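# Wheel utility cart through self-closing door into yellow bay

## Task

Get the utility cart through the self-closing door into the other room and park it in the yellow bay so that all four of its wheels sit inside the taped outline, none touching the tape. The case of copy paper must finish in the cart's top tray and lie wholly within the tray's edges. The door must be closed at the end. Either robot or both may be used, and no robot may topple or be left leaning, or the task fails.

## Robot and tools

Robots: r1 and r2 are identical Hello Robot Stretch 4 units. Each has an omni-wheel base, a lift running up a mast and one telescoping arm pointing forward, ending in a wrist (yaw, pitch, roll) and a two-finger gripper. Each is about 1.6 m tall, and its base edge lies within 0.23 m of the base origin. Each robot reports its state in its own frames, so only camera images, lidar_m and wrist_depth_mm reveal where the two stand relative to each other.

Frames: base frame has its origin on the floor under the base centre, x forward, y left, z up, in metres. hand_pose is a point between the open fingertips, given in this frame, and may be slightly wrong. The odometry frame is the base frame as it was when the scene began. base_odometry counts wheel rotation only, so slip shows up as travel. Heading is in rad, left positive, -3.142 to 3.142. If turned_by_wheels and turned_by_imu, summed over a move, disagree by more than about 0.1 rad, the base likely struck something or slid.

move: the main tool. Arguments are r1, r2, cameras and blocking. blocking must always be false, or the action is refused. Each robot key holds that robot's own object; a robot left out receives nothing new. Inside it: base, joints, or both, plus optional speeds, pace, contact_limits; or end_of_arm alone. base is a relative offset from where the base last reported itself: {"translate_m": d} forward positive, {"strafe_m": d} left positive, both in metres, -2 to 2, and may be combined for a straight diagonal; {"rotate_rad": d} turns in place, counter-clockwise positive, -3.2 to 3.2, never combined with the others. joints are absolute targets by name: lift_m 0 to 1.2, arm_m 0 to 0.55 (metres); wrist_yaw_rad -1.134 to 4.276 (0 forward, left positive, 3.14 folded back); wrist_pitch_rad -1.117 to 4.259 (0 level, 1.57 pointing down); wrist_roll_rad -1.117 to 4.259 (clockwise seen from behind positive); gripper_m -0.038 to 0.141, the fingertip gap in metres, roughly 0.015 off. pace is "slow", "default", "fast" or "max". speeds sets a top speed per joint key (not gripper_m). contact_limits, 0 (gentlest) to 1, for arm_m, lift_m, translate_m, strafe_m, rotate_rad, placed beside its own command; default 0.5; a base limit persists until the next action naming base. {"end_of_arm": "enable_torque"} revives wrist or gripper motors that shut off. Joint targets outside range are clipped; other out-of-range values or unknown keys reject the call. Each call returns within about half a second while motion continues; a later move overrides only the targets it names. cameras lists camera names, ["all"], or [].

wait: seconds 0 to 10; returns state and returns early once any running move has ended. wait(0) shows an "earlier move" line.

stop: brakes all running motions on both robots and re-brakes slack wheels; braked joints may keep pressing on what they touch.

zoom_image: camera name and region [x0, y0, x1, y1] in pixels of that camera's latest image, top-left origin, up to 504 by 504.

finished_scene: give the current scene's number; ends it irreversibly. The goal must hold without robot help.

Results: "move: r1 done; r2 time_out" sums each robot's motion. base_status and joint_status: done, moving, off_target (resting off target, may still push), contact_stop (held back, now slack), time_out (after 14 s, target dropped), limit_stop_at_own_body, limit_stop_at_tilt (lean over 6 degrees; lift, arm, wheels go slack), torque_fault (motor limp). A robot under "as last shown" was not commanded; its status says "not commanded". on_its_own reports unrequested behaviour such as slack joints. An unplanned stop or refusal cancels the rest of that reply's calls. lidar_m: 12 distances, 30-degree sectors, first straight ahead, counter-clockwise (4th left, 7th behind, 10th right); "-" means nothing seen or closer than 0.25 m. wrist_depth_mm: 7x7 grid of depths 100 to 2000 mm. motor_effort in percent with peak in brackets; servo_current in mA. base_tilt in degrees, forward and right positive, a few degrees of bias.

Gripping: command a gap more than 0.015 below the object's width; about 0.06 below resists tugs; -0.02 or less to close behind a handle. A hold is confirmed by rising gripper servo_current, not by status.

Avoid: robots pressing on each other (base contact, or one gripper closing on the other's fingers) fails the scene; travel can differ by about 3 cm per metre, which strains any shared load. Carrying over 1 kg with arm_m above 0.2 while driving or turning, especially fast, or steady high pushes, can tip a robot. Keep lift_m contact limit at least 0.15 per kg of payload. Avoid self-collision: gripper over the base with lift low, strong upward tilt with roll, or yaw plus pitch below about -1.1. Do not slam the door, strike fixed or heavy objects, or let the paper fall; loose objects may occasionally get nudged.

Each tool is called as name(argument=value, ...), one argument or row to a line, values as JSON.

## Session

move(
  blocking=false,
)

Scene clock: 0.00 s.
r1.base_odometry: x=+0.000 y=+0.000 heading=+0.000
r1.turned_by_wheels: +0.000
r1.turned_by_imu: +0.000
r1.base_tilt: forward=-1.6 right=+1.3
r1.lidar_m: 0.96 1.73 2.02 2.40 3.92 1.60 0.85 0.77 0.78 0.89 0.77 0.78
r1.base_status: not commanded
r1.joint_positions: lift_m=+0.124 arm_m=+0.000 wrist_yaw_rad=+3.194 wrist_pitch_rad=+0.002 wrist_roll_rad=+0.000 gripper_m=+0.056
r1.joint_status: not commanded
r1.measured_speeds: all 0
r1.motor_effort: lift_m=+19 arm_m=-4 wheel_0=-2 wheel_1=+1 wheel_2=+0
r1.servo_current: wrist_yaw_rad=59 wrist_pitch_rad=46 wrist_roll_rad=46 gripper_m=39
r1.hand_pose: x=-0.1216 y=+0.0722 z=+0.3019 quat_wxyz=(-0.026, -0.001, +0.000, +1.000) (m; r1's base frame)
r1.wrist_depth_mm: - 135 - - - - - / - 123 135 - - - - / - 121 191 - - - - / 110 136 194 - - - - / 137 - - - 1618 - - / 226 - 190 1098 188 1160 1118 / 224 163 750 798 768 768 759
r2.base_odometry: x=+0.000 y=+0.000 heading=+0.000
r2.turned_by_wheels: +0.000
r2.turned_by_imu: +0.000
r2.base_tilt: forward=-0.6 right=+0.1
r2.lidar_m: 1.29 1.32 1.58 2.33 2.36 2.78 1.41 1.41 2.77 2.39 2.42 1.48
r2.base_status: not commanded
r2.joint_positions: lift_m=+0.200 arm_m=+0.000 wrist_yaw_rad=+3.211 wrist_pitch_rad=+0.001 wrist_roll_rad=+0.000 gripper_m=+0.056
r2.joint_status: not commanded
r2.measured_speeds: all 0
r2.motor_effort: lift_m=+18 arm_m=-4 wheel_0=-1 wheel_1=+1 wheel_2=+1
r2.servo_current: wrist_yaw_rad=46 wrist_pitch_rad=39 wrist_roll_rad=52 gripper_m=52
r2.hand_pose: x=-0.1229 y=+0.0671 z=+0.3779 quat_wxyz=(-0.035, -0.001, +0.000, +0.999) (m; r2's base frame)
r2.wrist_depth_mm: - - 137 - - - - / - - 137 - - - - / - 109 138 - - - - / - 140 175 - - - - / 214 - - - - - - / 213 1281 196 1255 190 1336 1182 / 208 243 866 - - 854 878
pictures: r1_head_camera, r1_head_left_camera, r1_head_right_camera, r1_wrist_camera, r2_head_camera, r2_head_left_camera, r2_head_right_camera, r2_wrist_camera
Images, in order (width x height): r1_head_camera 420x560, r1_head_left_camera 420x672, r1_head_right_camera 420x672, r1_wrist_camera 616x392, r2_head_camera 420x560, r2_head_left_camera 420x672, r2_head_right_camera 420x672, r2_wrist_camera 616x392.

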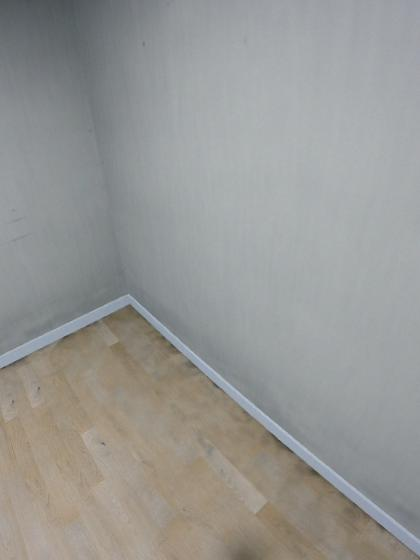

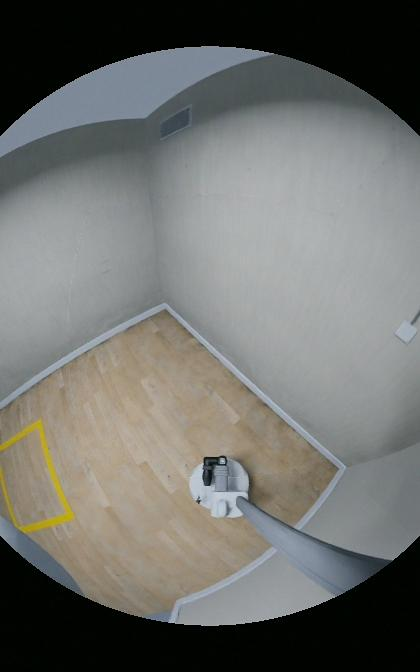

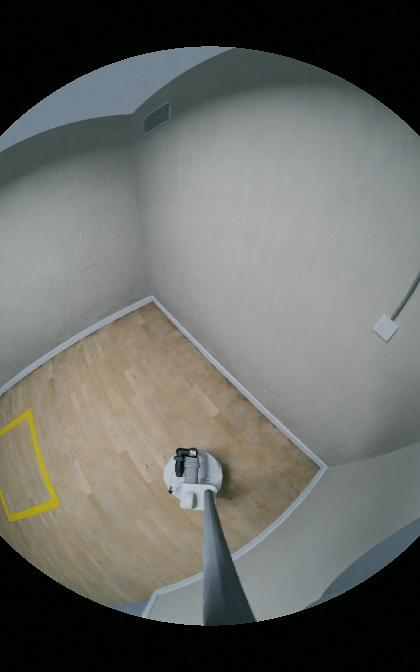

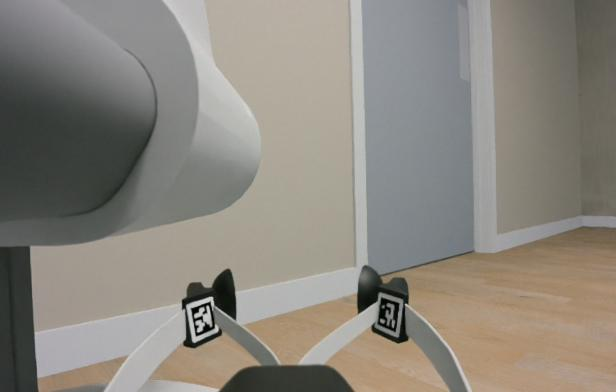

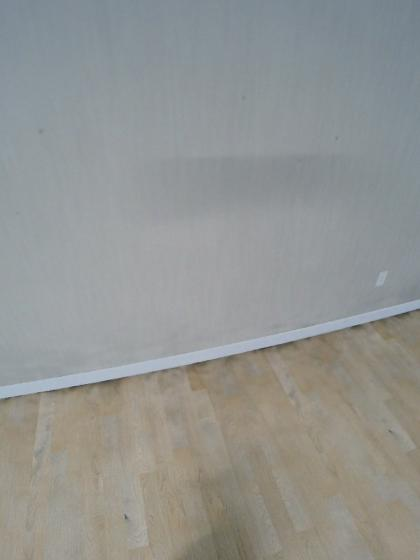

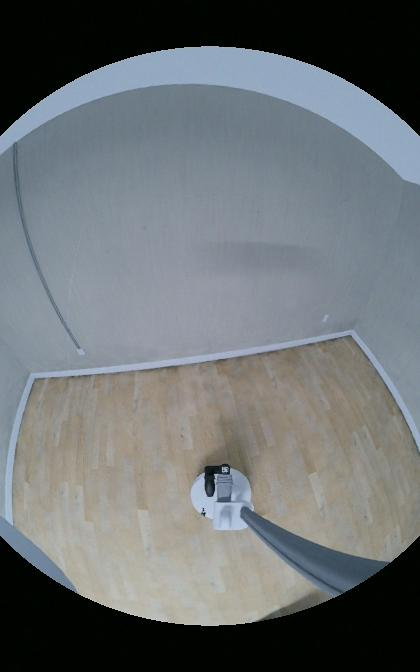

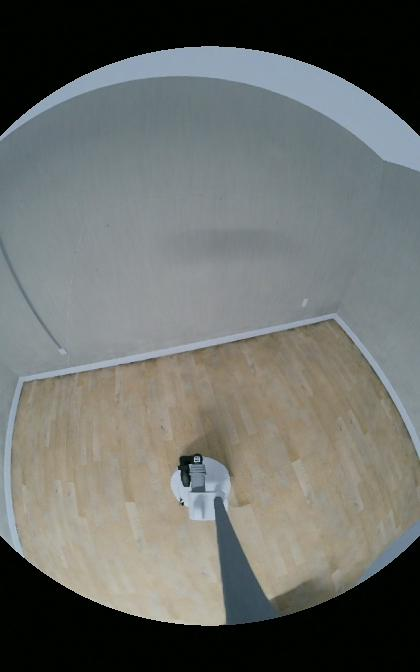

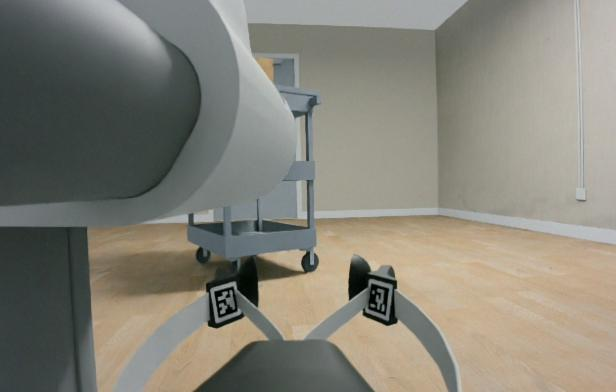

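move(
  blocking=false,
  r1={"base":{"rotate_rad":2.8},"joints":{"lift_m":0.6}},
  r2={"base":{"rotate_rad":3.1},"joints":{"lift_m":0.6}},
)

wait(
  seconds=4,
)

wait(
  seconds=1.5,
  cameras=["all"],
)

Scene clock: 9.50 s.
move: r1 moving; r2 moving
r1.base_odometry: x=+0.000 y=+0.000 heading=+0.253
r1.turned_by_wheels: +0.253
r1.turned_by_imu: +0.253
r1.base_tilt: forward=-1.6 right=+1.3
r1.lidar_m: 1.15 2.01 2.11 2.98 2.65 1.07 0.80 0.74 0.81 0.80 0.72 0.82
r1.base_status: rotate_rad moving
r1.joint_positions: lift_m=+0.162 arm_m=+0.000 wrist_yaw_rad=+3.194 wrist_pitch_rad=+0.002 wrist_roll_rad=+0.000 gripper_m=+0.056
r1.joint_status: lift_m moving
r1.measured_speeds: translate_m=+0.000 strafe_m=+0.000 rotate_rad=+0.974 lift_m=+0.146 arm_m=+0.000 wrist_yaw_rad=+0.000 wrist_pitch_rad=+0.000 wrist_roll_rad=+0.000
r1.motor_effort: lift_m=+24(27) arm_m=-4(4) wheel_0=-7(9) wheel_1=-6(7) wheel_2=-6(7)
r1.servo_current: wrist_yaw_rad=46(59) wrist_pitch_rad=39(52) wrist_roll_rad=33(65) gripper_m=39(46)
r1.hand_pose: x=-0.1216 y=+0.0722 z=+0.3395 quat_wxyz=(-0.026, -0.001, +0.000, +1.000) (m; r1's base frame)
r1.wrist_depth_mm: - 135 - - - - 1808 / - 123 135 - - - 1808 / - 121 192 - - - 1756 / 111 136 195 - - - 1808 / 137 - - - - - 1808 / 216 - 190 - 188 1229 1229 / 224 151 831 153 854 820 878
r2.base_odometry: x=+0.000 y=+0.000 heading=+0.252
r2.turned_by_wheels: +0.252
r2.turned_by_imu: +0.245
r2.base_tilt: forward=-0.7 right=+0.0
r2.lidar_m: 1.29 1.38 1.94 2.33 2.46 3.37 1.44 3.35 2.49 2.40 1.84 1.36
r2.base_status: rotate_rad moving
r2.joint_positions: lift_m=+0.238 arm_m=+0.000 wrist_yaw_rad=+3.211 wrist_pitch_rad=+0.001 wrist_roll_rad=+0.000 gripper_m=+0.056
r2.joint_status: lift_m moving
r2.measured_speeds: translate_m=+0.002 strafe_m=+0.000 rotate_rad=+0.977 lift_m=+0.146 arm_m=+0.000 wrist_yaw_rad=+0.000 wrist_pitch_rad=+0.000 wrist_roll_rad=+0.000
r2.motor_effort: lift_m=+23(25) arm_m=-4(4) wheel_0=-4(9) wheel_1=-10(10) wheel_2=-10(11)
r2.servo_current: wrist_yaw_rad=52(52) wrist_pitch_rad=46(46) wrist_roll_rad=52(65) gripper_m=46(52)
r2.hand_pose: x=-0.1229 y=+0.0671 z=+0.4157 quat_wxyz=(-0.035, -0.001, +0.000, +0.999) (m; r2's base frame)
r2.wrist_depth_mm: - - 137 - - - - / - - 137 1756 - - - / - 110 138 - - - - / - 140 176 - - - - / 215 - - - - - - / 213 1366 196 1430 190 1464 1281 / 210 242 1008 - - 976 946
pictures: none

Scene clock: 11.83 s.
earlier move: r1 moving; r2 done
r1.base_odometry: x=+0.000 y=+0.000 heading=+2.800
r1.turned_by_wheels: +2.547
r1.turned_by_imu: +2.561
r1.base_tilt: forward=-1.6 right=+1.3
r1.lidar_m: 1.16 0.81 0.75 0.78 0.84 0.75 0.80 1.07 2.03 2.08 2.78 3.69
r1.base_status: done
r1.joint_positions: lift_m=+0.600 arm_m=+0.000 wrist_yaw_rad=+3.194 wrist_pitch_rad=+0.002 wrist_roll_rad=+0.000 gripper_m=+0.056
r1.joint_status: lift_m moving
r1.measured_speeds: all 0
r1.motor_effort: lift_m=+25(28) arm_m=-4(4) wheel_0=-1(10) wheel_1=+1(9) wheel_2=+1(8)
r1.servo_current: wrist_yaw_rad=39(65) wrist_pitch_rad=46(52) wrist_roll_rad=39(65) gripper_m=39(52)
r1.hand_pose: x=-0.1216 y=+0.0722 z=+0.7771 quat_wxyz=(-0.026, -0.001, +0.000, +1.000) (m; r1's base frame)
r1.wrist_depth_mm: - 135 - - - - - / - 122 135 - - - - / - 121 190 - - - - / 110 136 195 - - - - / 137 - - - - - - / 216 - 190 - 187 - - / - 141 - 137 - - -
r2.base_odometry: x=+0.000 y=+0.000 heading=+3.099
r2.turned_by_wheels: +2.847
r2.turned_by_imu: +2.772
r2.base_tilt: forward=-0.7 right=+0.1
r2.lidar_m: 1.44 1.40 2.85 2.39 2.36 1.57 1.33 1.28 1.50 2.35 2.34 2.68
r2.base_status: done
r2.joint_positions: lift_m=+0.600 arm_m=+0.000 wrist_yaw_rad=+3.211 wrist_pitch_rad=+0.001 wrist_roll_rad=+0.000 gripper_m=+0.056
r2.joint_status: all done
r2.measured_speeds: all 0
r2.motor_effort: lift_m=+21(26) arm_m=-4(4) wheel_0=-3(10) wheel_1=-2(10) wheel_2=-4(13)
r2.servo_current: wrist_yaw_rad=52(52) wrist_pitch_rad=39(46) wrist_roll_rad=46(65) gripper_m=52(52)
r2.hand_pose: x=-0.1228 y=+0.0671 z=+0.7776 quat_wxyz=(-0.035, -0.001, +0.000, +0.999) (m; r2's base frame)
r2.wrist_depth_mm: - - 137 - - - - / - 107 137 - - - - / - 113 138 235 - - - / - 140 164 - - - - / 216 - - - - - - / 212 - 189 - 188 - - / 211 122 - - - - 1618
wait: 2.33 of 4 s (r2 has come to rest)
pictures: none

Scene clock: 11.87 s.
earlier move: r1 done
r1.base_odometry: x=+0.000 y=+0.000 heading=+2.800
r1.turned_by_wheels: +0.000
r1.turned_by_imu: +0.000
r1.base_tilt: forward=-1.5 right=+1.3
r1.lidar_m: 1.13 0.81 0.75 0.78 0.83 0.77 0.80 1.09 2.02 2.10 2.79 3.70
r1.base_status: done
r1.joint_positions: lift_m=+0.600 arm_m=+0.000 wrist_yaw_rad=+3.194 wrist_pitch_rad=+0.002 wrist_roll_rad=+0.000 gripper_m=+0.056
r1.joint_status: all done
r1.measured_speeds: all 0
r1.motor_effort: lift_m=+24(28) arm_m=-4(4) wheel_0=-2(10) wheel_1=+1(9) wheel_2=+1(8)
r1.servo_current: wrist_yaw_rad=39(65) wrist_pitch_rad=46(52) wrist_roll_rad=39(65) gripper_m=39(52)
r1.hand_pose: x=-0.1216 y=+0.0722 z=+0.7771 quat_wxyz=(-0.026, -0.001, +0.000, +1.000) (m; r1's base frame)
r1.wrist_depth_mm: - 135 - - - - - / - 122 135 - - - - / - 121 190 - - - - / 110 136 194 - - - - / 137 - - - - - - / 215 - 190 - 187 - - / - 140 - 137 - - -
r2.base_odometry: x=+0.000 y=+0.000 heading=+3.099
r2.turned_by_wheels: +0.000
r2.turned_by_imu: +0.000
r2.base_tilt: forward=-0.7 right=+0.0
r2.lidar_m: 1.47 1.39 2.88 2.38 2.39 1.56 1.31 1.28 1.51 2.34 2.33 2.67
r2.base_status: done
r2.joint_positions: lift_m=+0.600 arm_m=+0.000 wrist_yaw_rad=+3.211 wrist_pitch_rad=+0.001 wrist_roll_rad=+0.000 gripper_m=+0.056
r2.joint_status: all done
r2.measured_speeds: all 0
r2.motor_effort: lift_m=+21(26) arm_m=-4(4) wheel_0=-3(10) wheel_1=-2(10) wheel_2=-3(13)
r2.servo_current: wrist_yaw_rad=52(52) wrist_pitch_rad=39(46) wrist_roll_rad=46(65) gripper_m=52(52)
r2.hand_pose: x=-0.1228 y=+0.0671 z=+0.7776 quat_wxyz=(-0.035, -0.001, +0.000, +0.999) (m; r2's base frame)
r2.wrist_depth_mm: - - 137 - - - - / - 107 137 - - - - / - 113 138 236 - - - / - 140 164 - - - - / 216 - - - - - - / 212 - 190 - 188 - - / 211 122 - - - - 1576
wait: 0.03 of 1.5 s (r1 has come to rest)
pictures: r1_head_camera, r1_head_left_camera, r1_head_right_camera, r1_wrist_camera, r2_head_camera, r2_head_left_camera, r2_head_right_camera, r2_wrist_camera
Images, in order (width x height): r1_head_camera 420x560, r1_head_left_camera 420x672, r1_head_right_camera 420x672, r1_wrist_camera 616x392, r2_head_camera 420x560, r2_head_left_camera 420x672, r2_head_right_camera 420x672, r2_wrist_camera 616x392.

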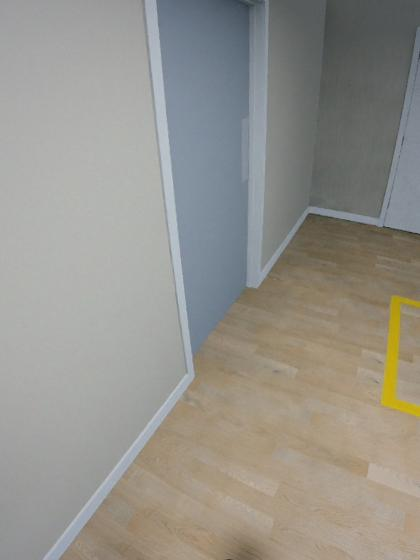

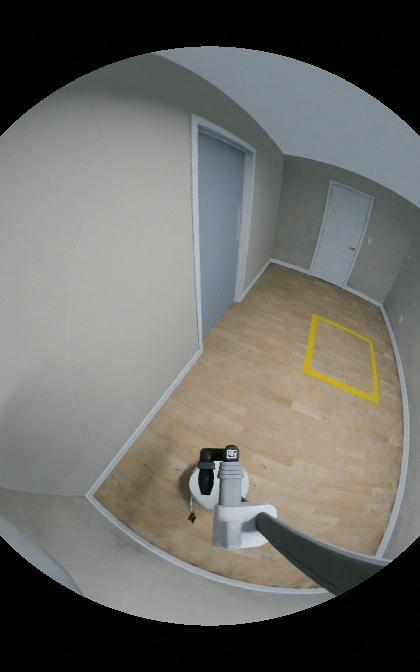

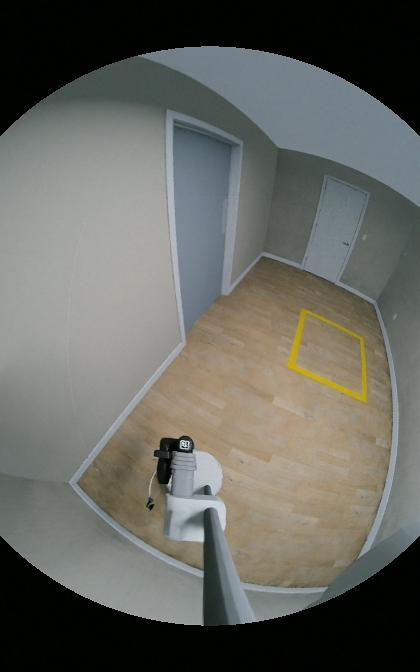

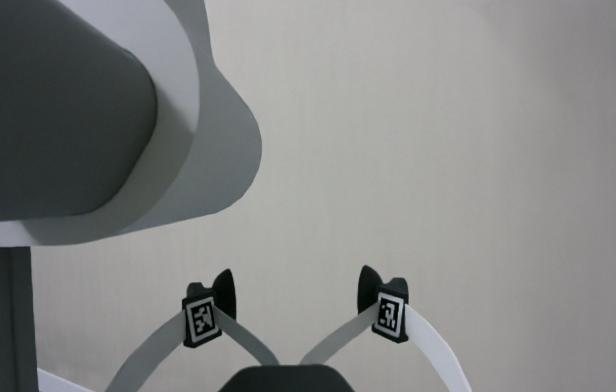

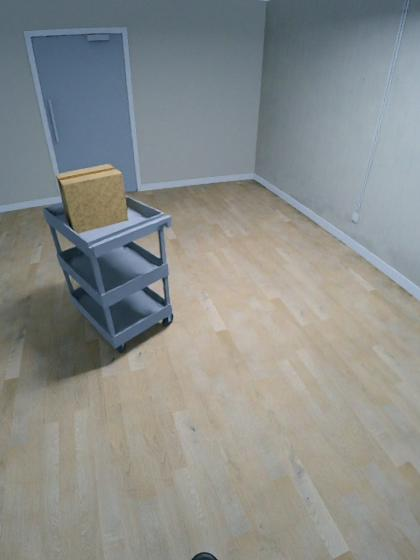

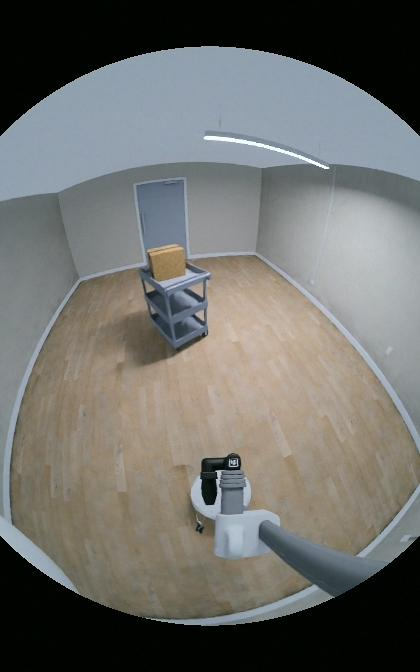

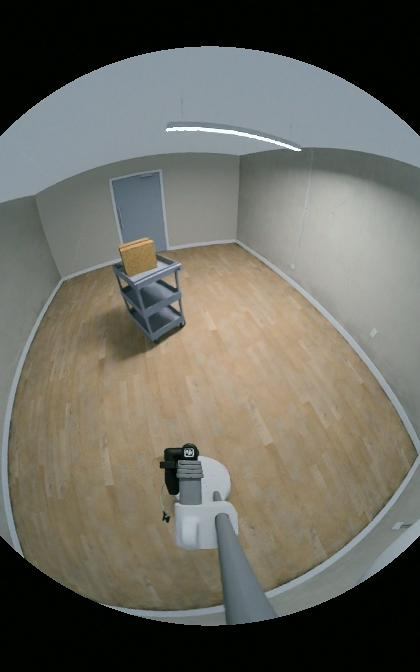

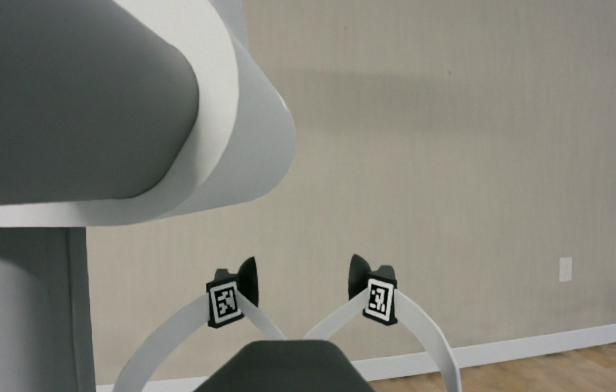

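move(
  blocking=false,
  r1={"base":{"translate_m":1.46,"strafe_m":-0.83}},
  r2={"base":{"strafe_m":1.75},"joints":{"lift_m":0.85,"wrist_yaw_rad":0.0,"gripper_m":0.12},"pace":"fast"},
)

wait(
  seconds=6,
)

wait(
  seconds=3,
  cameras=["r2_head_camera","r1_head_camera"],
)

Scene clock: 52.57 s.
move: r1 moving; r2 moving
r1.base_odometry: x=-0.024 y=+0.027 heading=+2.800
r1.turned_by_wheels: +0.000
r1.turned_by_imu: +0.000
r1.base_tilt: forward=-1.6 right=+1.3
r1.lidar_m: 1.16 0.79 0.74 0.79 0.85 0.81 0.83 1.13 2.03 2.09 2.78 3.71
r1.base_status: translate_m moving; strafe_m moving
r1.joint_positions: lift_m=+0.600 arm_m=+0.000 wrist_yaw_rad=+3.194 wrist_pitch_rad=+0.002 wrist_roll_rad=+0.000 gripper_m=+0.056
r1.joint_status: not commanded
r1.measured_speeds: translate_m=+0.121 strafe_m=-0.069 rotate_rad=-0.003 lift_m=+0.000 arm_m=+0.000 wrist_yaw_rad=+0.000 wrist_pitch_rad=+0.000 wrist_roll_rad=+0.000
r1.motor_effort: lift_m=+24(24) arm_m=-4(4) wheel_0=+9(11) wheel_1=+3(4) wheel_2=-9(9)
r1.servo_current: wrist_yaw_rad=78(78) wrist_pitch_rad=39(46) wrist_roll_rad=39(52) gripper_m=39(46)
r1.hand_pose: x=-0.1216 y=+0.0722 z=+0.7771 quat_wxyz=(-0.026, -0.001, +0.000, +1.000) (m; r1's base frame)
r1.wrist_depth_mm: - 135 - - - - - / - 122 135 - - - - / - 121 190 - - - - / 110 136 195 - - - - / 137 - - - - - - / 215 - 190 - 188 - - / - 141 - 137 - - -
r2.base_odometry: x=-0.003 y=-0.058 heading=+3.099
r2.turned_by_wheels: +0.000
r2.turned_by_imu: +0.001
r2.base_tilt: forward=-0.7 right=+0.1
r2.lidar_m: 1.39 1.37 2.76 2.36 2.34 1.60 1.32 1.32 1.53 2.40 2.40 2.76
r2.base_status: strafe_m moving
r2.joint_positions: lift_m=+0.663 arm_m=+0.000 wrist_yaw_rad=+2.602 wrist_pitch_rad=+0.001 wrist_roll_rad=+0.000 gripper_m=+0.075
r2.joint_status: lift_m moving; wrist_yaw_rad moving; gripper_m moving
r2.measured_speeds: translate_m=+0.001 strafe_m=+0.225 rotate_rad=-0.004 lift_m=+0.244 arm_m=+0.000 wrist_yaw_rad=-1.733 wrist_pitch_rad=+0.000 wrist_roll_rad=+0.000
r2.motor_effort: lift_m=+23(25) arm_m=-4(4) wheel_0=-13(15) wheel_1=+14(14) wheel_2=-1(2)
r2.servo_current: wrist_yaw_rad=85(137) wrist_pitch_rad=39(46) wrist_roll_rad=33(52) gripper_m=85(91)
r2.hand_pose: x=-0.0316 y=+0.2231 z=+0.8410 quat_wxyz=(+0.266, -0.001, +0.000, +0.964) (m; r2's base frame)
r2.wrist_depth_mm: - - - - - - - / - - - - - - - / 242 - - - - - - / - - - - - - - / - - - - - - - / - - 189 - 189 - - / - 128 - - 1863 1661 1661
pictures: none

Scene clock: 57.60 s.
earlier move: r1 moving; r2 done
r1.base_odometry: x=-0.983 y=+1.139 heading=+2.800
r1.turned_by_wheels: +0.000
r1.turned_by_imu: -0.003
r1.base_tilt: forward=-1.6 right=+1.3
r1.lidar_m: 1.27 0.97 0.88 0.88 1.14 2.27 2.36 2.09 1.97 2.02 2.55 2.42
r1.base_status: translate_m moving; strafe_m moving
r1.joint_positions: lift_m=+0.600 arm_m=+0.000 wrist_yaw_rad=+3.194 wrist_pitch_rad=+0.002 wrist_roll_rad=+0.000 gripper_m=+0.056
r1.joint_status: not commanded
r1.measured_speeds: translate_m=+0.261 strafe_m=-0.149 rotate_rad=-0.001 lift_m=+0.000 arm_m=+0.000 wrist_yaw_rad=+0.000 wrist_pitch_rad=+0.000 wrist_roll_rad=+0.000
r1.motor_effort: lift_m=+24(24) arm_m=-4(4) wheel_0=+5(12) wheel_1=+4(6) wheel_2=-5(10)
r1.servo_current: wrist_yaw_rad=46(78) wrist_pitch_rad=46(52) wrist_roll_rad=33(72) gripper_m=39(52)
r1.hand_pose: x=-0.1216 y=+0.0722 z=+0.7772 quat_wxyz=(-0.026, -0.001, +0.000, +1.000) (m; r1's base frame)
r1.wrist_depth_mm: - 135 - - - - - / - 123 146 - - - - / - 121 191 - - - - / 111 136 206 - - - - / 216 - - - - - - / - - 193 - 187 - - / 1756 1708 1756 153 1808 1661 1756
r2.base_odometry: x=-0.074 y=-1.748 heading=+3.099
r2.turned_by_wheels: +0.000
r2.turned_by_imu: +0.001
r2.base_tilt: forward=-0.6 right=+0.1
r2.lidar_m: 4.02 1.60 0.84 0.69 0.68 0.81 1.47 1.81 2.07 3.47 4.00 1.82
r2.base_status: done
r2.joint_positions: lift_m=+0.850 arm_m=+0.000 wrist_yaw_rad=+0.003 wrist_pitch_rad=+0.001 wrist_roll_rad=+0.000 gripper_m=+0.120
r2.joint_status: all done
r2.measured_speeds: all 0
r2.motor_effort: lift_m=+21(26) arm_m=-4(4) wheel_0=+0(16) wheel_1=+0(15) wheel_2=+0(2)
r2.servo_current: wrist_yaw_rad=33(137) wrist_pitch_rad=39(46) wrist_roll_rad=59(59) gripper_m=52(117)
r2.hand_pose: x=+0.4596 y=-0.0866 z=+1.0276 quat_wxyz=(+1.000, +0.000, +0.001, +0.001) (m; r2's base frame)
r2.wrist_depth_mm: - - - - - - - / - - - - - - - / - - - - - - - / - - - - - - 1464 / - - - - - - - / - - 201 - 199 - - / - - - - - - 1808
wait: 5.03 of 6 s (r2 has come to rest)
pictures: none

Scene clock: 59.00 s.
earlier move: r1 done
r1.base_odometry: x=-1.098 y=+1.271 heading=+2.800
r1.turned_by_wheels: +0.000
r1.turned_by_imu: +0.000
r1.base_tilt: forward=-1.6 right=+1.3
r1.lidar_m: 1.26 0.91 0.90 0.93 1.13 2.43 2.51 2.07 1.95 2.01 2.36 2.24
r1.base_status: done
r1.joint_positions: lift_m=+0.600 arm_m=+0.000 wrist_yaw_rad=+3.194 wrist_pitch_rad=+0.002 wrist_roll_rad=+0.000 gripper_m=+0.056
r1.joint_status: not commanded
r1.measured_speeds: all 0
r1.motor_effort: lift_m=+24(24) arm_m=-4(4) wheel_0=+2(12) wheel_1=+4(6) wheel_2=+0(10)
r1.servo_current: wrist_yaw_rad=59(78) wrist_pitch_rad=46(52) wrist_roll_rad=33(72) gripper_m=39(52)
r1.hand_pose: x=-0.1216 y=+0.0722 z=+0.7772 quat_wxyz=(-0.026, -0.001, +0.000, +1.000) (m; r1's base frame)
r1.wrist_depth_mm: - 135 - - - - - / - 123 146 - - - - / - 121 191 - - - - / 111 136 206 - - - - / 216 - - - - - - / - - 193 - 187 - - / 1756 1756 1756 154 1756 1618 1756
r2.base_odometry: x=-0.074 y=-1.748 heading=+3.099
r2.turned_by_wheels: +0.000
r2.turned_by_imu: +0.000
r2.base_tilt: forward=-0.7 right=+0.1
r2.lidar_m: 3.99 1.57 0.84 0.70 0.69 0.84 1.47 1.82 2.08 3.51 4.01 1.84
r2.base_status: done
r2.joint_positions: lift_m=+0.850 arm_m=+0.000 wrist_yaw_rad=+0.003 wrist_pitch_rad=+0.001 wrist_roll_rad=+0.000 gripper_m=+0.120
r2.joint_status: all done
r2.measured_speeds: all 0
r2.motor_effort: lift_m=+21(26) arm_m=-4(4) wheel_0=+1(16) wheel_1=+0(15) wheel_2=+0(2)
r2.servo_current: wrist_yaw_rad=46(137) wrist_pitch_rad=33(52) wrist_roll_rad=39(59) gripper_m=46(117)
r2.hand_pose: x=+0.4596 y=-0.0866 z=+1.0276 quat_wxyz=(+1.000, +0.000, +0.001, +0.001) (m; r2's base frame)
r2.wrist_depth_mm: - - - - - - - / - - - - - - - / - - - - - - - / - - - - - - 1464 / - - - - - - - / - - 201 - 199 - - / - - - - - - 1808
wait: 1.40 of 3 s (r1 has come to rest)
pictures: r1_head_camera, r2_head_camera
Images, in order (width x height): r1_head_camera 420x560, r2_head_camera 420x560.

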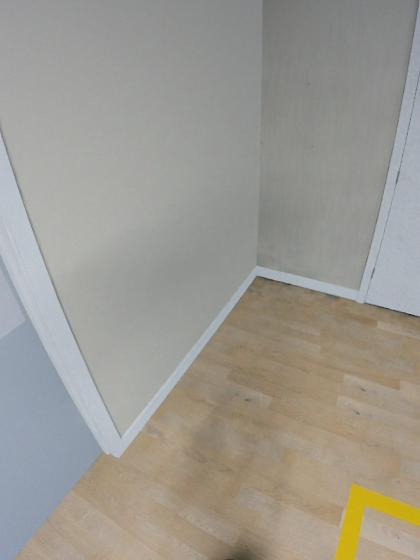

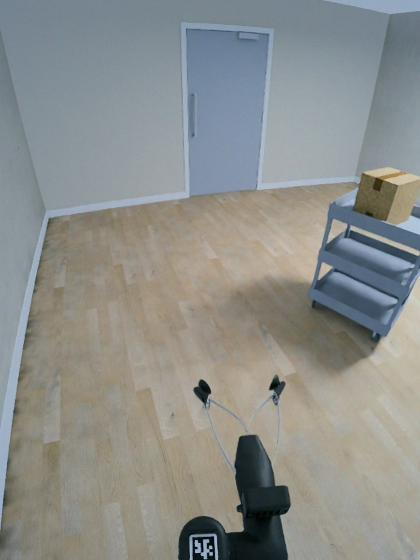

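move(
  blocking=false,
  r1={"base":{"rotate_rad":1.135}},
  r2={"base":{"translate_m":2.0},"pace":"fast"},
)

wait(
  seconds=3,
)

wait(
  seconds=6,
)

move(
  blocking=false,
  r2={"base":{"translate_m":1.2},"pace":"fast"},
)

wait(
  seconds=6,
)

move(
  blocking=false,
  r2={"base":{"rotate_rad":0.28}},
)

wait(
  seconds=3,
  cameras=["r2_head_camera","r1_head_camera","r2_wrist_camera"],
)

Scene clock: 70.13 s.
move: r1 moving; r2 moving
r1.base_odometry: x=-1.098 y=+1.271 heading=+3.053
r1.turned_by_wheels: +0.252
r1.turned_by_imu: +0.253
r1.base_tilt: forward=-1.6 right=+1.2
r1.lidar_m: 1.00 0.89 0.90 1.01 1.55 2.42 2.35 1.99 1.96 2.21 2.26 1.92
r1.base_status: rotate_rad moving
r1.joint_positions: lift_m=+0.600 arm_m=+0.000 wrist_yaw_rad=+3.194 wrist_pitch_rad=+0.002 wrist_roll_rad=+0.000 gripper_m=+0.056
r1.joint_status: not commanded
r1.measured_speeds: translate_m=-0.001 strafe_m=+0.001 rotate_rad=+0.975 lift_m=+0.000 arm_m=+0.000 wrist_yaw_rad=+0.000 wrist_pitch_rad=+0.000 wrist_roll_rad=+0.000
r1.motor_effort: lift_m=+24(24) arm_m=-4(4) wheel_0=-6(8) wheel_1=-7(7) wheel_2=-7(7)
r1.servo_current: wrist_yaw_rad=52(59) wrist_pitch_rad=39(52) wrist_roll_rad=52(52) gripper_m=39(46)
r1.hand_pose: x=-0.1216 y=+0.0722 z=+0.7772 quat_wxyz=(-0.026, -0.001, +0.000, +1.000) (m; r1's base frame)
r1.wrist_depth_mm: - 135 - - - - - / - 123 146 - - - - / - 121 191 - - - - / 111 135 206 - - - - / 137 - - - - - - / 216 - 194 - 187 - - / 224 1756 1756 153 1808 1756 1808
r2.base_odometry: x=-0.116 y=-1.747 heading=+3.100
r2.turned_by_wheels: +0.000
r2.turned_by_imu: +0.001
r2.base_tilt: forward=-0.7 right=+0.1
r2.lidar_m: 3.96 1.62 0.87 0.70 0.70 0.85 1.48 1.84 2.12 3.58 1.93 1.78
r2.base_status: translate_m moving
r2.joint_positions: lift_m=+0.850 arm_m=+0.000 wrist_yaw_rad=+0.003 wrist_pitch_rad=+0.001 wrist_roll_rad=+0.000 gripper_m=+0.120
r2.joint_status: not commanded
r2.measured_speeds: translate_m=+0.166 strafe_m=+0.001 rotate_rad=+0.004 lift_m=+0.000 arm_m=+0.000 wrist_yaw_rad=+0.000 wrist_pitch_rad=+0.000 wrist_roll_rad=+0.000
r2.motor_effort: lift_m=+21(21) arm_m=-4(4) wheel_0=+7(11) wheel_1=+8(10) wheel_2=-13(14)
r2.servo_current: wrist_yaw_rad=39(52) wrist_pitch_rad=39(46) wrist_roll_rad=46(59) gripper_m=52(59)
r2.hand_pose: x=+0.4596 y=-0.0866 z=+1.0276 quat_wxyz=(+1.000, +0.000, +0.001, +0.001) (m; r2's base frame)
r2.wrist_depth_mm: - - - - - - - / - - - - - - - / - - - - - - - / - - - - - - 1397 / - - - - - - - / - - 200 - 199 - - / - - - - - - 1708
pictures: none

Scene clock: 71.43 s.
earlier move: r1 done; r2 moving
r1.base_odometry: x=-1.098 y=+1.271 heading=-2.348
r1.turned_by_wheels: +0.882
r1.turned_by_imu: +0.887
r1.base_tilt: forward=-1.6 right=+1.3
r1.lidar_m: 0.90 0.96 1.25 2.43 2.55 2.00 1.94 2.07 2.33 2.28 1.16 0.91
r1.base_status: done
r1.joint_positions: lift_m=+0.600 arm_m=+0.000 wrist_yaw_rad=+3.194 wrist_pitch_rad=+0.002 wrist_roll_rad=+0.000 gripper_m=+0.056
r1.joint_status: not commanded
r1.measured_speeds: all 0
r1.motor_effort: lift_m=+23(24) arm_m=-4(4) wheel_0=-2(10) wheel_1=-1(9) wheel_2=-2(8)
r1.servo_current: wrist_yaw_rad=46(59) wrist_pitch_rad=46(52) wrist_roll_rad=65(65) gripper_m=39(46)
r1.hand_pose: x=-0.1216 y=+0.0722 z=+0.7772 quat_wxyz=(-0.026, -0.001, +0.000, +1.000) (m; r1's base frame)
r1.wrist_depth_mm: - 135 - - - - - / - 123 146 - - - - / - 121 191 - - - - / 110 136 206 - - - - / 216 - - - - - - / - - 194 - 187 - - / 1708 1756 1808 153 1863 1708 1756
r2.base_odometry: x=-0.558 y=-1.728 heading=+3.100
r2.turned_by_wheels: +0.000
r2.turned_by_imu: +0.000
r2.base_tilt: forward=-0.7 right=+0.1
r2.lidar_m: 3.56 1.89 1.05 0.88 0.85 0.94 1.74 2.29 2.59 3.86 1.50 1.47
r2.base_status: translate_m moving
r2.joint_positions: lift_m=+0.850 arm_m=+0.000 wrist_yaw_rad=+0.003 wrist_pitch_rad=+0.001 wrist_roll_rad=+0.000 gripper_m=+0.120
r2.joint_status: not commanded
r2.measured_speeds: translate_m=+0.400 strafe_m=+0.000 rotate_rad=+0.002 lift_m=+0.000 arm_m=+0.000 wrist_yaw_rad=+0.000 wrist_pitch_rad=+0.000 wrist_roll_rad=+0.000
r2.motor_effort: lift_m=+21(21) arm_m=-4(4) wheel_0=+6(11) wheel_1=+7(10) wheel_2=-9(16)
r2.servo_current: wrist_yaw_rad=52(59) wrist_pitch_rad=46(46) wrist_roll_rad=52(59) gripper_m=52(59)
r2.hand_pose: x=+0.4596 y=-0.0866 z=+1.0276 quat_wxyz=(+1.000, +0.000, +0.001, +0.001) (m; r2's base frame)
r2.wrist_depth_mm: - - - - - - - / - - - - - - - / - - - - - - - / - - - - - - - / - - - - - - - / - - 201 - 199 - - / - - - - - - -
wait: 1.30 of 3 s (r1 has come to rest)
pictures: none

Scene clock: 76.10 s.
earlier move: r2 done
r1.base_odometry: x=-1.098 y=+1.271 heading=-2.348
r1.turned_by_wheels: +0.000
r1.turned_by_imu: +0.000
r1.base_tilt: forward=-1.6 right=+1.3
r1.lidar_m: 0.91 0.97 1.25 2.43 2.59 2.03 1.94 2.06 2.33 2.26 1.18 0.92
r1.base_status: done
r1.joint_positions: lift_m=+0.600 arm_m=+0.000 wrist_yaw_rad=+3.194 wrist_pitch_rad=+0.002 wrist_roll_rad=+0.000 gripper_m=+0.056
r1.joint_status: not commanded
r1.measured_speeds: all 0
r1.motor_effort: lift_m=+23(24) arm_m=-4(4) wheel_0=-1(10) wheel_1=-1(9) wheel_2=-2(8)
r1.servo_current: wrist_yaw_rad=33(72) wrist_pitch_rad=52(52) wrist_roll_rad=59(65) gripper_m=46(52)
r1.hand_pose: x=-0.1216 y=+0.0722 z=+0.7772 quat_wxyz=(-0.026, -0.001, +0.000, +1.000) (m; r1's base frame)
r1.wrist_depth_mm: - 135 - - - - - / - 123 146 - - - - / - 121 191 - - - - / 110 136 206 - - - - / 216 - - - - - - / - - 193 - 188 - - / 1708 1756 1756 153 1863 1756 1863
r2.base_odometry: x=-2.072 y=-1.664 heading=+3.100
r2.turned_by_wheels: +0.000
r2.turned_by_imu: +0.002
r2.base_tilt: forward=-0.6 right=+0.0
r2.lidar_m: 2.09 2.08 1.55 1.32 1.29 1.51 2.58 3.72 0.94 0.85 3.45 2.48
r2.base_status: done
r2.joint_positions: lift_m=+0.850 arm_m=+0.000 wrist_yaw_rad=+0.003 wrist_pitch_rad=+0.001 wrist_roll_rad=+0.000 gripper_m=+0.120
r2.joint_status: not commanded
r2.measured_speeds: all 0
r2.motor_effort: lift_m=+21(21) arm_m=-4(4) wheel_0=+2(11) wheel_1=+3(10) wheel_2=+0(16)
r2.servo_current: wrist_yaw_rad=46(59) wrist_pitch_rad=39(52) wrist_roll_rad=46(59) gripper_m=52(59)
r2.hand_pose: x=+0.4596 y=-0.0866 z=+1.0276 quat_wxyz=(+1.000, +0.000, +0.001, +0.001) (m; r2's base frame)
r2.wrist_depth_mm: - - - - - - - / - - - - - - - / - - - - - - - / - - - - - - - / - - - - - - - / - 186 189 - 199 - - / - - - - - - -
wait: 4.67 of 6 s (r2 has come to rest)
pictures: none

Scene clock: 76.60 s.
move: r2 moving
r1: as last shown
r1.lidar_m: 0.90 0.95 1.24 2.43 2.56 2.02 1.93 2.06 2.34 2.27 1.20 0.93
r1.motor_effort: lift_m=+23(23) arm_m=-4(4) wheel_0=-2(3) wheel_1=-1(2) wheel_2=-2(2)
r1.servo_current: wrist_yaw_rad=46(72) wrist_pitch_rad=46(52) wrist_roll_rad=46(59) gripper_m=46(46)
r1.wrist_depth_mm: - 135 - - - - - / - 123 146 - - - - / - 121 192 - - - - / 110 136 206 - - - - / 216 - - - - - - / - - 194 - 188 - - / 1708 1756 1708 153 1756 1708 1808
r2.base_odometry: x=-2.115 y=-1.663 heading=+3.100
r2.turned_by_wheels: +0.000
r2.turned_by_imu: +0.000
r2.base_tilt: forward=-0.7 right=+0.0
r2.lidar_m: 2.05 2.05 1.58 1.31 1.32 1.50 2.57 3.77 0.86 0.86 3.42 2.44
r2.base_status: translate_m moving
r2.joint_positions: lift_m=+0.850 arm_m=+0.000 wrist_yaw_rad=+0.003 wrist_pitch_rad=+0.001 wrist_roll_rad=+0.000 gripper_m=+0.120
r2.joint_status: not commanded
r2.measured_speeds: translate_m=+0.165 strafe_m=+0.000 rotate_rad=+0.000 lift_m=+0.000 arm_m=+0.000 wrist_yaw_rad=+0.000 wrist_pitch_rad=+0.000 wrist_roll_rad=+0.000
r2.motor_effort: lift_m=+21(21) arm_m=-4(4) wheel_0=+9(11) wheel_1=+8(9) wheel_2=-14(14)
r2.servo_current: wrist_yaw_rad=46(59) wrist_pitch_rad=39(46) wrist_roll_rad=52(52) gripper_m=46(52)
r2.hand_pose: x=+0.4596 y=-0.0866 z=+1.0276 quat_wxyz=(+1.000, +0.000, +0.001, +0.001) (m; r2's base frame)
r2.wrist_depth_mm: - - - - - - - / - - - - - - - / - - - - - - - / - - - - - - - / - - - - - - - / - 186 190 156 199 - - / - - - - - - -
pictures: none

Scene clock: 80.57 s.
earlier move: r2 done
r1.base_odometry: x=-1.098 y=+1.271 heading=-2.348
r1.turned_by_wheels: +0.000
r1.turned_by_imu: +0.000
r1.base_tilt: forward=-1.6 right=+1.3
r1.lidar_m: 0.89 0.97 1.22 2.42 2.57 2.01 1.93 2.07 2.33 2.27 1.18 0.91
r1.base_status: not commanded
r1.joint_positions: lift_m=+0.600 arm_m=+0.000 wrist_yaw_rad=+3.194 wrist_pitch_rad=+0.002 wrist_roll_rad=+0.000 gripper_m=+0.056
r1.joint_status: not commanded
r1.measured_speeds: all 0
r1.motor_effort: lift_m=+23(23) arm_m=-4(4) wheel_0=-2(3) wheel_1=-1(2) wheel_2=-2(2)
r1.servo_current: wrist_yaw_rad=46(72) wrist_pitch_rad=39(52) wrist_roll_rad=52(78) gripper_m=39(46)
r1.hand_pose: x=-0.1216 y=+0.0722 z=+0.7772 quat_wxyz=(-0.026, -0.001, +0.000, +1.000) (m; r1's base frame)
r1.wrist_depth_mm: - 135 - - - - - / - 123 146 - - - - / - 121 191 - - - - / 110 136 206 - - - - / 216 - - - - - - / - - 193 - 187 - - / 1808 1708 1756 154 1756 1661 1808
r2.base_odometry: x=-3.271 y=-1.614 heading=+3.100
r2.turned_by_wheels: +0.000
r2.turned_by_imu: +0.002
r2.base_tilt: forward=-0.6 right=+0.1
r2.lidar_m: 0.91 0.94 1.08 1.62 1.65 1.89 3.26 1.55 1.56 3.09 1.98 1.13
r2.base_status: done
r2.joint_positions: lift_m=+0.850 arm_m=+0.000 wrist_yaw_rad=+0.003 wrist_pitch_rad=+0.001 wrist_roll_rad=+0.000 gripper_m=+0.120
r2.joint_status: not commanded
r2.measured_speeds: all 0
r2.motor_effort: lift_m=+21(21) arm_m=-4(4) wheel_0=+1(11) wheel_1=+4(10) wheel_2=-3(16)
r2.servo_current: wrist_yaw_rad=46(65) wrist_pitch_rad=39(46) wrist_roll_rad=52(65) gripper_m=52(59)
r2.hand_pose: x=+0.4596 y=-0.0866 z=+1.0276 quat_wxyz=(+1.000, +0.000, +0.001, +0.001) (m; r2's base frame)
r2.wrist_depth_mm: - - - - - - - / - - - 676 - - - / - - 732 683 - - - / - - - - - - - / - - - - - - - / - 185 189 691 185 - - / - - - - - - -
wait: 3.97 of 6 s (r2 has come to rest)
pictures: none

Scene clock: 81.07 s.
move: r2 moving
r1: as last shown
r1.lidar_m: 0.90 0.94 1.21 2.43 2.57 2.01 1.94 2.09 2.35 2.26 1.19 0.93
r1.motor_effort: lift_m=+23(23) arm_m=-4(4) wheel_0=-2(2) wheel_1=-1(1) wheel_2=-2(2)
r1.servo_current: wrist_yaw_rad=52(65) wrist_pitch_rad=39(52) wrist_roll_rad=46(59) gripper_m=46(46)
r1.wrist_depth_mm: - 135 - - - - - / - 123 146 - - - - / - 121 191 - - - - / 110 136 206 - - - - / 216 - - - - - - / - - 193 - 188 - - / 1756 1756 1756 153 1756 1708 1808
r2.base_odometry: x=-3.271 y=-1.614 heading=-2.964
r2.turned_by_wheels: +0.219
r2.turned_by_imu: +0.213
r2.base_tilt: forward=-0.6 right=+0.1
r2.lidar_m: 0.91 0.97 1.26 1.63 1.67 2.22 - 1.57 3.26 3.12 1.45 0.93
r2.base_status: rotate_rad moving
r2.joint_positions: lift_m=+0.850 arm_m=+0.000 wrist_yaw_rad=+0.002 wrist_pitch_rad=+0.001 wrist_roll_rad=+0.000 gripper_m=+0.120
r2.joint_status: not commanded
r2.measured_speeds: translate_m=-0.001 strafe_m=+0.000 rotate_rad=+0.518 lift_m=+0.000 arm_m=+0.000 wrist_yaw_rad=+0.000 wrist_pitch_rad=+0.000 wrist_roll_rad=+0.000
r2.motor_effort: lift_m=+21(21) arm_m=-4(4) wheel_0=-7(8) wheel_1=-4(10) wheel_2=-4(12)
r2.servo_current: wrist_yaw_rad=59(59) wrist_pitch_rad=39(46) wrist_roll_rad=59(59) gripper_m=52(52)
r2.hand_pose: x=+0.4595 y=-0.0867 z=+1.0276 quat_wxyz=(+1.000, +0.000, +0.001, +0.001) (m; r2's base frame)
r2.wrist_depth_mm: - - - - - - - / - - - - 699 - - / - - - - - - - / - - - - - - - / - - - - 661 - - / - 186 190 - 186 - - / - - - - - - -
pictures: none

Scene clock: 81.60 s.
earlier move: r2 done
r1.base_odometry: x=-1.098 y=+1.271 heading=-2.348
r1.turned_by_wheels: +0.000
r1.turned_by_imu: +0.000
r1.base_tilt: forward=-1.6 right=+1.3
r1.lidar_m: 0.91 0.96 1.23 2.42 2.58 2.01 1.93 2.08 2.34 2.26 1.17 0.92
r1.base_status: not commanded
r1.joint_positions: lift_m=+0.600 arm_m=+0.000 wrist_yaw_rad=+3.194 wrist_pitch_rad=+0.002 wrist_roll_rad=+0.000 gripper_m=+0.056
r1.joint_status: not commanded
r1.measured_speeds: all 0
r1.motor_effort: lift_m=+23(23) arm_m=-4(4) wheel_0=-2(2) wheel_1=-1(2) wheel_2=-2(2)
r1.servo_current: wrist_yaw_rad=33(65) wrist_pitch_rad=46(52) wrist_roll_rad=39(65) gripper_m=33(52)
r1.hand_pose: x=-0.1216 y=+0.0722 z=+0.7772 quat_wxyz=(-0.026, -0.001, +0.000, +1.000) (m; r1's base frame)
r1.wrist_depth_mm: - 135 - - - - - / - 123 146 - - - - / - 121 191 - - - - / 110 135 206 - - - - / 216 - - - - - - / - - 194 - 187 - - / 1756 1756 1808 153 1808 1661 1863
r2.base_odometry: x=-3.271 y=-1.614 heading=-2.904
r2.turned_by_wheels: +0.060
r2.turned_by_imu: +0.059
r2.base_tilt: forward=-0.7 right=+0.1
r2.lidar_m: 0.93 0.98 1.34 1.65 1.73 2.35 - 1.55 3.23 3.10 1.37 0.90
r2.base_status: done
r2.joint_positions: lift_m=+0.850 arm_m=+0.000 wrist_yaw_rad=+0.002 wrist_pitch_rad=+0.001 wrist_roll_rad=+0.000 gripper_m=+0.120
r2.joint_status: not commanded
r2.measured_speeds: all 0
r2.motor_effort: lift_m=+21(21) arm_m=-4(4) wheel_0=-3(8) wheel_1=-5(10) wheel_2=-4(12)
r2.servo_current: wrist_yaw_rad=52(59) wrist_pitch_rad=39(46) wrist_roll_rad=46(59) gripper_m=52(59)
r2.hand_pose: x=+0.4595 y=-0.0867 z=+1.0276 quat_wxyz=(+1.000, +0.000, +0.001, +0.001) (m; r2's base frame)
r2.wrist_depth_mm: - - - - - - - / - - - - - - - / - - - - - - - / - - - - 715 - - / - - - - 699 - - / - 185 190 - 195 - - / - - - - - - -
wait: 0.53 of 3 s (r2 has come to rest)
pictures: r1_head_camera, r2_head_camera, r2_wrist_camera
Images, in order (width x height): r1_head_camera 420x560, r2_head_camera 420x560, r2_wrist_camera 616x392.

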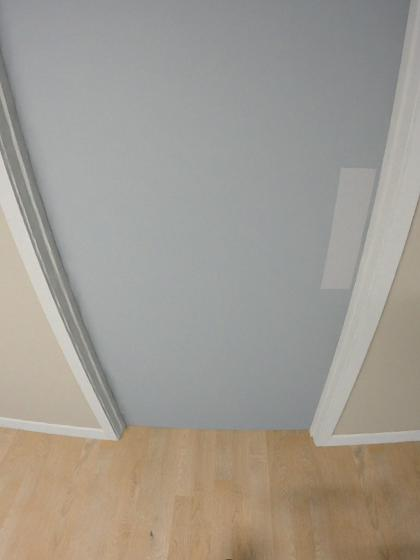

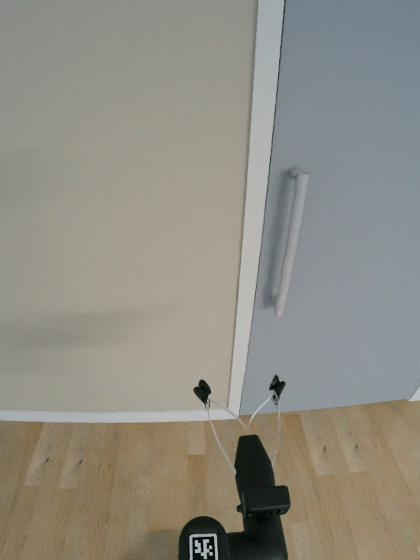

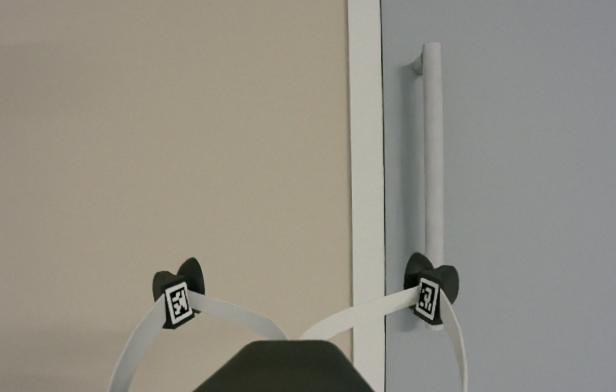

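move(
  blocking=false,
  r2={"base":{"rotate_rad":0.035}},
)

wait(
  seconds=2,
)

move(
  blocking=false,
  r2={"base":{"strafe_m":-0.24},"joints":{"arm_m":0.3}},
)

wait(
  seconds=3,
  cameras=["r2_head_camera","r2_wrist_camera"],
)

Scene clock: 99.93 s.
move: r2 moving
r1: as last shown
r1.lidar_m: 0.90 0.96 1.25 2.43 2.55 2.01 1.93 2.08 2.37 2.26 1.18 0.92
r1.servo_current: wrist_yaw_rad=72(72) wrist_pitch_rad=39(46) wrist_roll_rad=46(59) gripper_m=39(46)
r1.wrist_depth_mm: - 135 - - - - - / - 123 146 - - - - / - 121 191 - - - - / 110 136 206 - - - - / 216 - - - - - - / - - 193 - 187 - - / 1756 1708 1756 153 1863 1708 1863
r2.base_odometry: x=-3.271 y=-1.614 heading=-2.870
r2.turned_by_wheels: +0.034
r2.turned_by_imu: +0.034
r2.base_tilt: forward=-0.7 right=+0.1
r2.lidar_m: 0.93 0.99 1.42 1.63 1.73 2.42 1.61 1.56 3.23 3.10 1.33 0.92
r2.base_status: rotate_rad moving
r2.joint_positions: lift_m=+0.850 arm_m=+0.000 wrist_yaw_rad=+0.002 wrist_pitch_rad=+0.001 wrist_roll_rad=+0.000 gripper_m=+0.120
r2.joint_status: not commanded
r2.measured_speeds: all 0
r2.motor_effort: lift_m=+21(21) arm_m=-4(4) wheel_0=-4(9) wheel_1=-2(8) wheel_2=-4(10)
r2.servo_current: wrist_yaw_rad=39(59) wrist_pitch_rad=33(46) wrist_roll_rad=46(52) gripper_m=52(59)
r2.hand_pose: x=+0.4595 y=-0.0867 z=+1.0276 quat_wxyz=(+1.000, +0.000, +0.001, +0.001) (m; r2's base frame)
r2.wrist_depth_mm: - - - - - - - / - - - - - 621 - / - - - - - 615 - / - - - - - 627 - / - - - - - - - / - 186 190 - 185 - - / - - - - - - -
pictures: none

Scene clock: 100.00 s.
earlier move: r2 done
r1.base_odometry: x=-1.098 y=+1.271 heading=-2.348
r1.turned_by_wheels: +0.000
r1.turned_by_imu: +0.000
r1.base_tilt: forward=-1.6 right=+1.3
r1.lidar_m: 0.90 0.97 1.23 2.43 2.53 2.01 1.94 2.07 2.33 2.26 1.15 0.93
r1.base_status: not commanded
r1.joint_positions: lift_m=+0.600 arm_m=+0.000 wrist_yaw_rad=+3.194 wrist_pitch_rad=+0.002 wrist_roll_rad=+0.000 gripper_m=+0.056
r1.joint_status: not commanded
r1.measured_speeds: all 0
r1.motor_effort: lift_m=+23(23) arm_m=-4(4) wheel_0=-2(2) wheel_1=-1(2) wheel_2=-2(2)
r1.servo_current: wrist_yaw_rad=52(72) wrist_pitch_rad=33(46) wrist_roll_rad=65(65) gripper_m=39(46)
r1.hand_pose: x=-0.1216 y=+0.0722 z=+0.7772 quat_wxyz=(-0.026, -0.001, +0.000, +1.000) (m; r1's base frame)
r1.wrist_depth_mm: - 135 - - - - - / - 123 146 - - - - / - 121 192 - - - - / 111 136 206 - - - - / 216 - - - - - - / - - 193 - 188 - - / 1808 1708 1708 153 1863 1661 1808
r2.base_odometry: x=-3.271 y=-1.614 heading=-2.870
r2.turned_by_wheels: +0.000
r2.turned_by_imu: +0.000
r2.base_tilt: forward=-0.7 right=+0.1
r2.lidar_m: 0.93 0.97 1.41 1.65 1.75 2.41 1.59 1.55 3.22 3.08 1.31 0.94
r2.base_status: done
r2.joint_positions: lift_m=+0.850 arm_m=+0.000 wrist_yaw_rad=+0.002 wrist_pitch_rad=+0.001 wrist_roll_rad=+0.000 gripper_m=+0.120
r2.joint_status: not commanded
r2.measured_speeds: all 0
r2.motor_effort: lift_m=+21(21) arm_m=-4(4) wheel_0=-4(9) wheel_1=-2(8) wheel_2=-4(10)
r2.servo_current: wrist_yaw_rad=52(59) wrist_pitch_rad=39(46) wrist_roll_rad=39(52) gripper_m=46(59)
r2.hand_pose: x=+0.4595 y=-0.0867 z=+1.0276 quat_wxyz=(+1.000, +0.000, +0.001, +0.001) (m; r2's base frame)
r2.wrist_depth_mm: - - - - - - - / - - - - - 615 - / - - - - - 621 - / - - - - - 627 - / - - - - - - - / - 185 190 - 185 - - / - - - - - - -
wait: 0.07 of 2 s (r2 has come to rest)
pictures: none

Scene clock: 100.50 s.
move: r2 moving
r1: as last shown
r1.lidar_m: 0.90 0.95 1.23 2.43 2.57 2.04 1.92 2.07 2.36 2.25 1.15 0.93
r1.motor_effort: lift_m=+23(23) arm_m=-4(4) wheel_0=-2(2) wheel_1=-1(1) wheel_2=-2(2)
r1.servo_current: wrist_yaw_rad=33(59) wrist_pitch_rad=39(46) wrist_roll_rad=46(59) gripper_m=39(46)
r1.wrist_depth_mm: - 135 - - - - - / - 123 146 - - - - / - 121 191 - - - - / 110 136 206 - - - - / 216 - - - - - - / - - 193 - 187 - - / 1756 1708 1708 153 1808 1756 1808
r2.base_odometry: x=-3.281 y=-1.579 heading=-2.870
r2.turned_by_wheels: +0.000
r2.turned_by_imu: +0.000
r2.base_tilt: forward=-0.7 right=+0.1
r2.lidar_m: 0.92 1.00 1.39 1.67 1.76 2.45 1.57 1.55 3.19 3.05 1.33 0.91
r2.base_status: strafe_m moving
r2.joint_positions: lift_m=+0.850 arm_m=+0.051 wrist_yaw_rad=+0.002 wrist_pitch_rad=+0.001 wrist_roll_rad=+0.000 gripper_m=+0.120
r2.joint_status: arm_m moving
r2.measured_speeds: translate_m=+0.000 strafe_m=-0.141 rotate_rad=-0.001 lift_m=+0.000 arm_m=+0.195 wrist_yaw_rad=+0.000 wrist_pitch_rad=+0.000 wrist_roll_rad=+0.000
r2.motor_effort: lift_m=+21(21) arm_m=+8(11) wheel_0=+9(13) wheel_1=-11(11) wheel_2=+0(3)
r2.servo_current: wrist_yaw_rad=39(52) wrist_pitch_rad=39(46) wrist_roll_rad=46(52) gripper_m=46(52)
r2.hand_pose: x=+0.5101 y=-0.0867 z=+1.0276 quat_wxyz=(+1.000, +0.000, +0.001, +0.001) (m; r2's base frame)
r2.wrist_depth_mm: - - - - - - - / - - - - 647 - - / - - - - - - - / - - - - - - - / - - - - - - - / - 185 190 - 186 - - / - - - - - - -
pictures: none

Scene clock: 102.10 s.
earlier move: r2 done
r1.base_odometry: x=-1.098 y=+1.271 heading=-2.348
r1.turned_by_wheels: +0.000
r1.turned_by_imu: +0.000
r1.base_tilt: forward=-1.6 right=+1.3
r1.lidar_m: 0.91 0.95 1.22 2.43 2.54 2.00 1.95 2.07 2.35 2.26 1.17 0.91
r1.base_status: not commanded
r1.joint_positions: lift_m=+0.600 arm_m=+0.000 wrist_yaw_rad=+3.194 wrist_pitch_rad=+0.002 wrist_roll_rad=+0.000 gripper_m=+0.056
r1.joint_status: not commanded
r1.measured_speeds: all 0
r1.motor_effort: lift_m=+23(23) arm_m=-4(4) wheel_0=-2(3) wheel_1=-1(2) wheel_2=-2(2)
r1.servo_current: wrist_yaw_rad=52(72) wrist_pitch_rad=46(52) wrist_roll_rad=59(65) gripper_m=39(52)
r1.hand_pose: x=-0.1216 y=+0.0722 z=+0.7772 quat_wxyz=(-0.026, -0.001, +0.000, +1.000) (m; r1's base frame)
r1.wrist_depth_mm: - 135 - - - - - / - 123 146 - - - - / - 121 191 - - - - / 110 136 206 - - - - / 216 - - - - - - / - - 194 - 187 - - / 1756 1756 1708 153 1808 1661 1808
r2.base_odometry: x=-3.335 y=-1.383 heading=-2.870
r2.turned_by_wheels: +0.000
r2.turned_by_imu: +0.001
r2.base_tilt: forward=-0.7 right=+0.1
r2.lidar_m: 0.87 0.99 1.36 1.87 1.98 2.78 1.50 1.47 2.94 2.87 1.32 0.97
r2.base_status: done
r2.joint_positions: lift_m=+0.850 arm_m=+0.300 wrist_yaw_rad=+0.002 wrist_pitch_rad=+0.001 wrist_roll_rad=+0.000 gripper_m=+0.120
r2.joint_status: all done
r2.measured_speeds: all 0
r2.motor_effort: lift_m=+21(21) arm_m=+7(12) wheel_0=+1(14) wheel_1=-1(12) wheel_2=+0(3)
r2.servo_current: wrist_yaw_rad=52(59) wrist_pitch_rad=39(46) wrist_roll_rad=52(65) gripper_m=52(59)
r2.hand_pose: x=+0.7593 y=-0.0867 z=+1.0276 quat_wxyz=(+1.000, +0.000, +0.001, +0.001) (m; r2's base frame)
r2.wrist_depth_mm: 427 418 397 402 397 392 389 / 427 421 399 330 399 397 392 / 427 421 407 334 402 399 392 / 430 424 407 334 404 399 394 / 436 427 410 336 407 404 399 / 439 433 217 334 186 402 397 / 442 433 413 - - 407 399
wait: 1.60 of 3 s (r2 has come to rest)
pictures: r2_head_camera, r2_wrist_camera
Images, in order (width x height): r2_head_camera 420x560, r2_wrist_camera 616x392.

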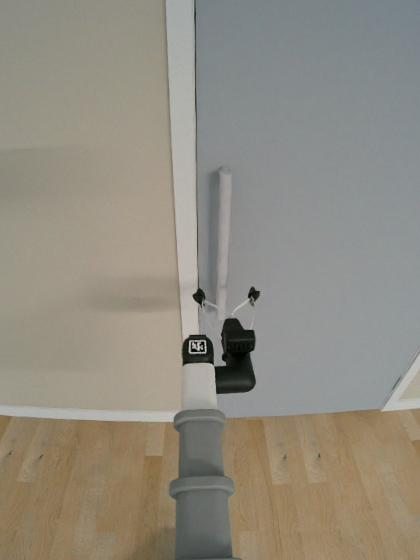

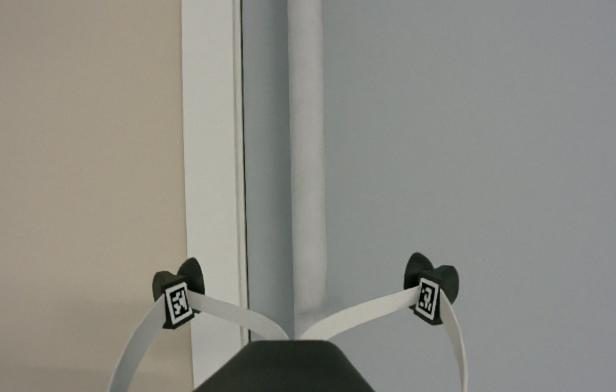

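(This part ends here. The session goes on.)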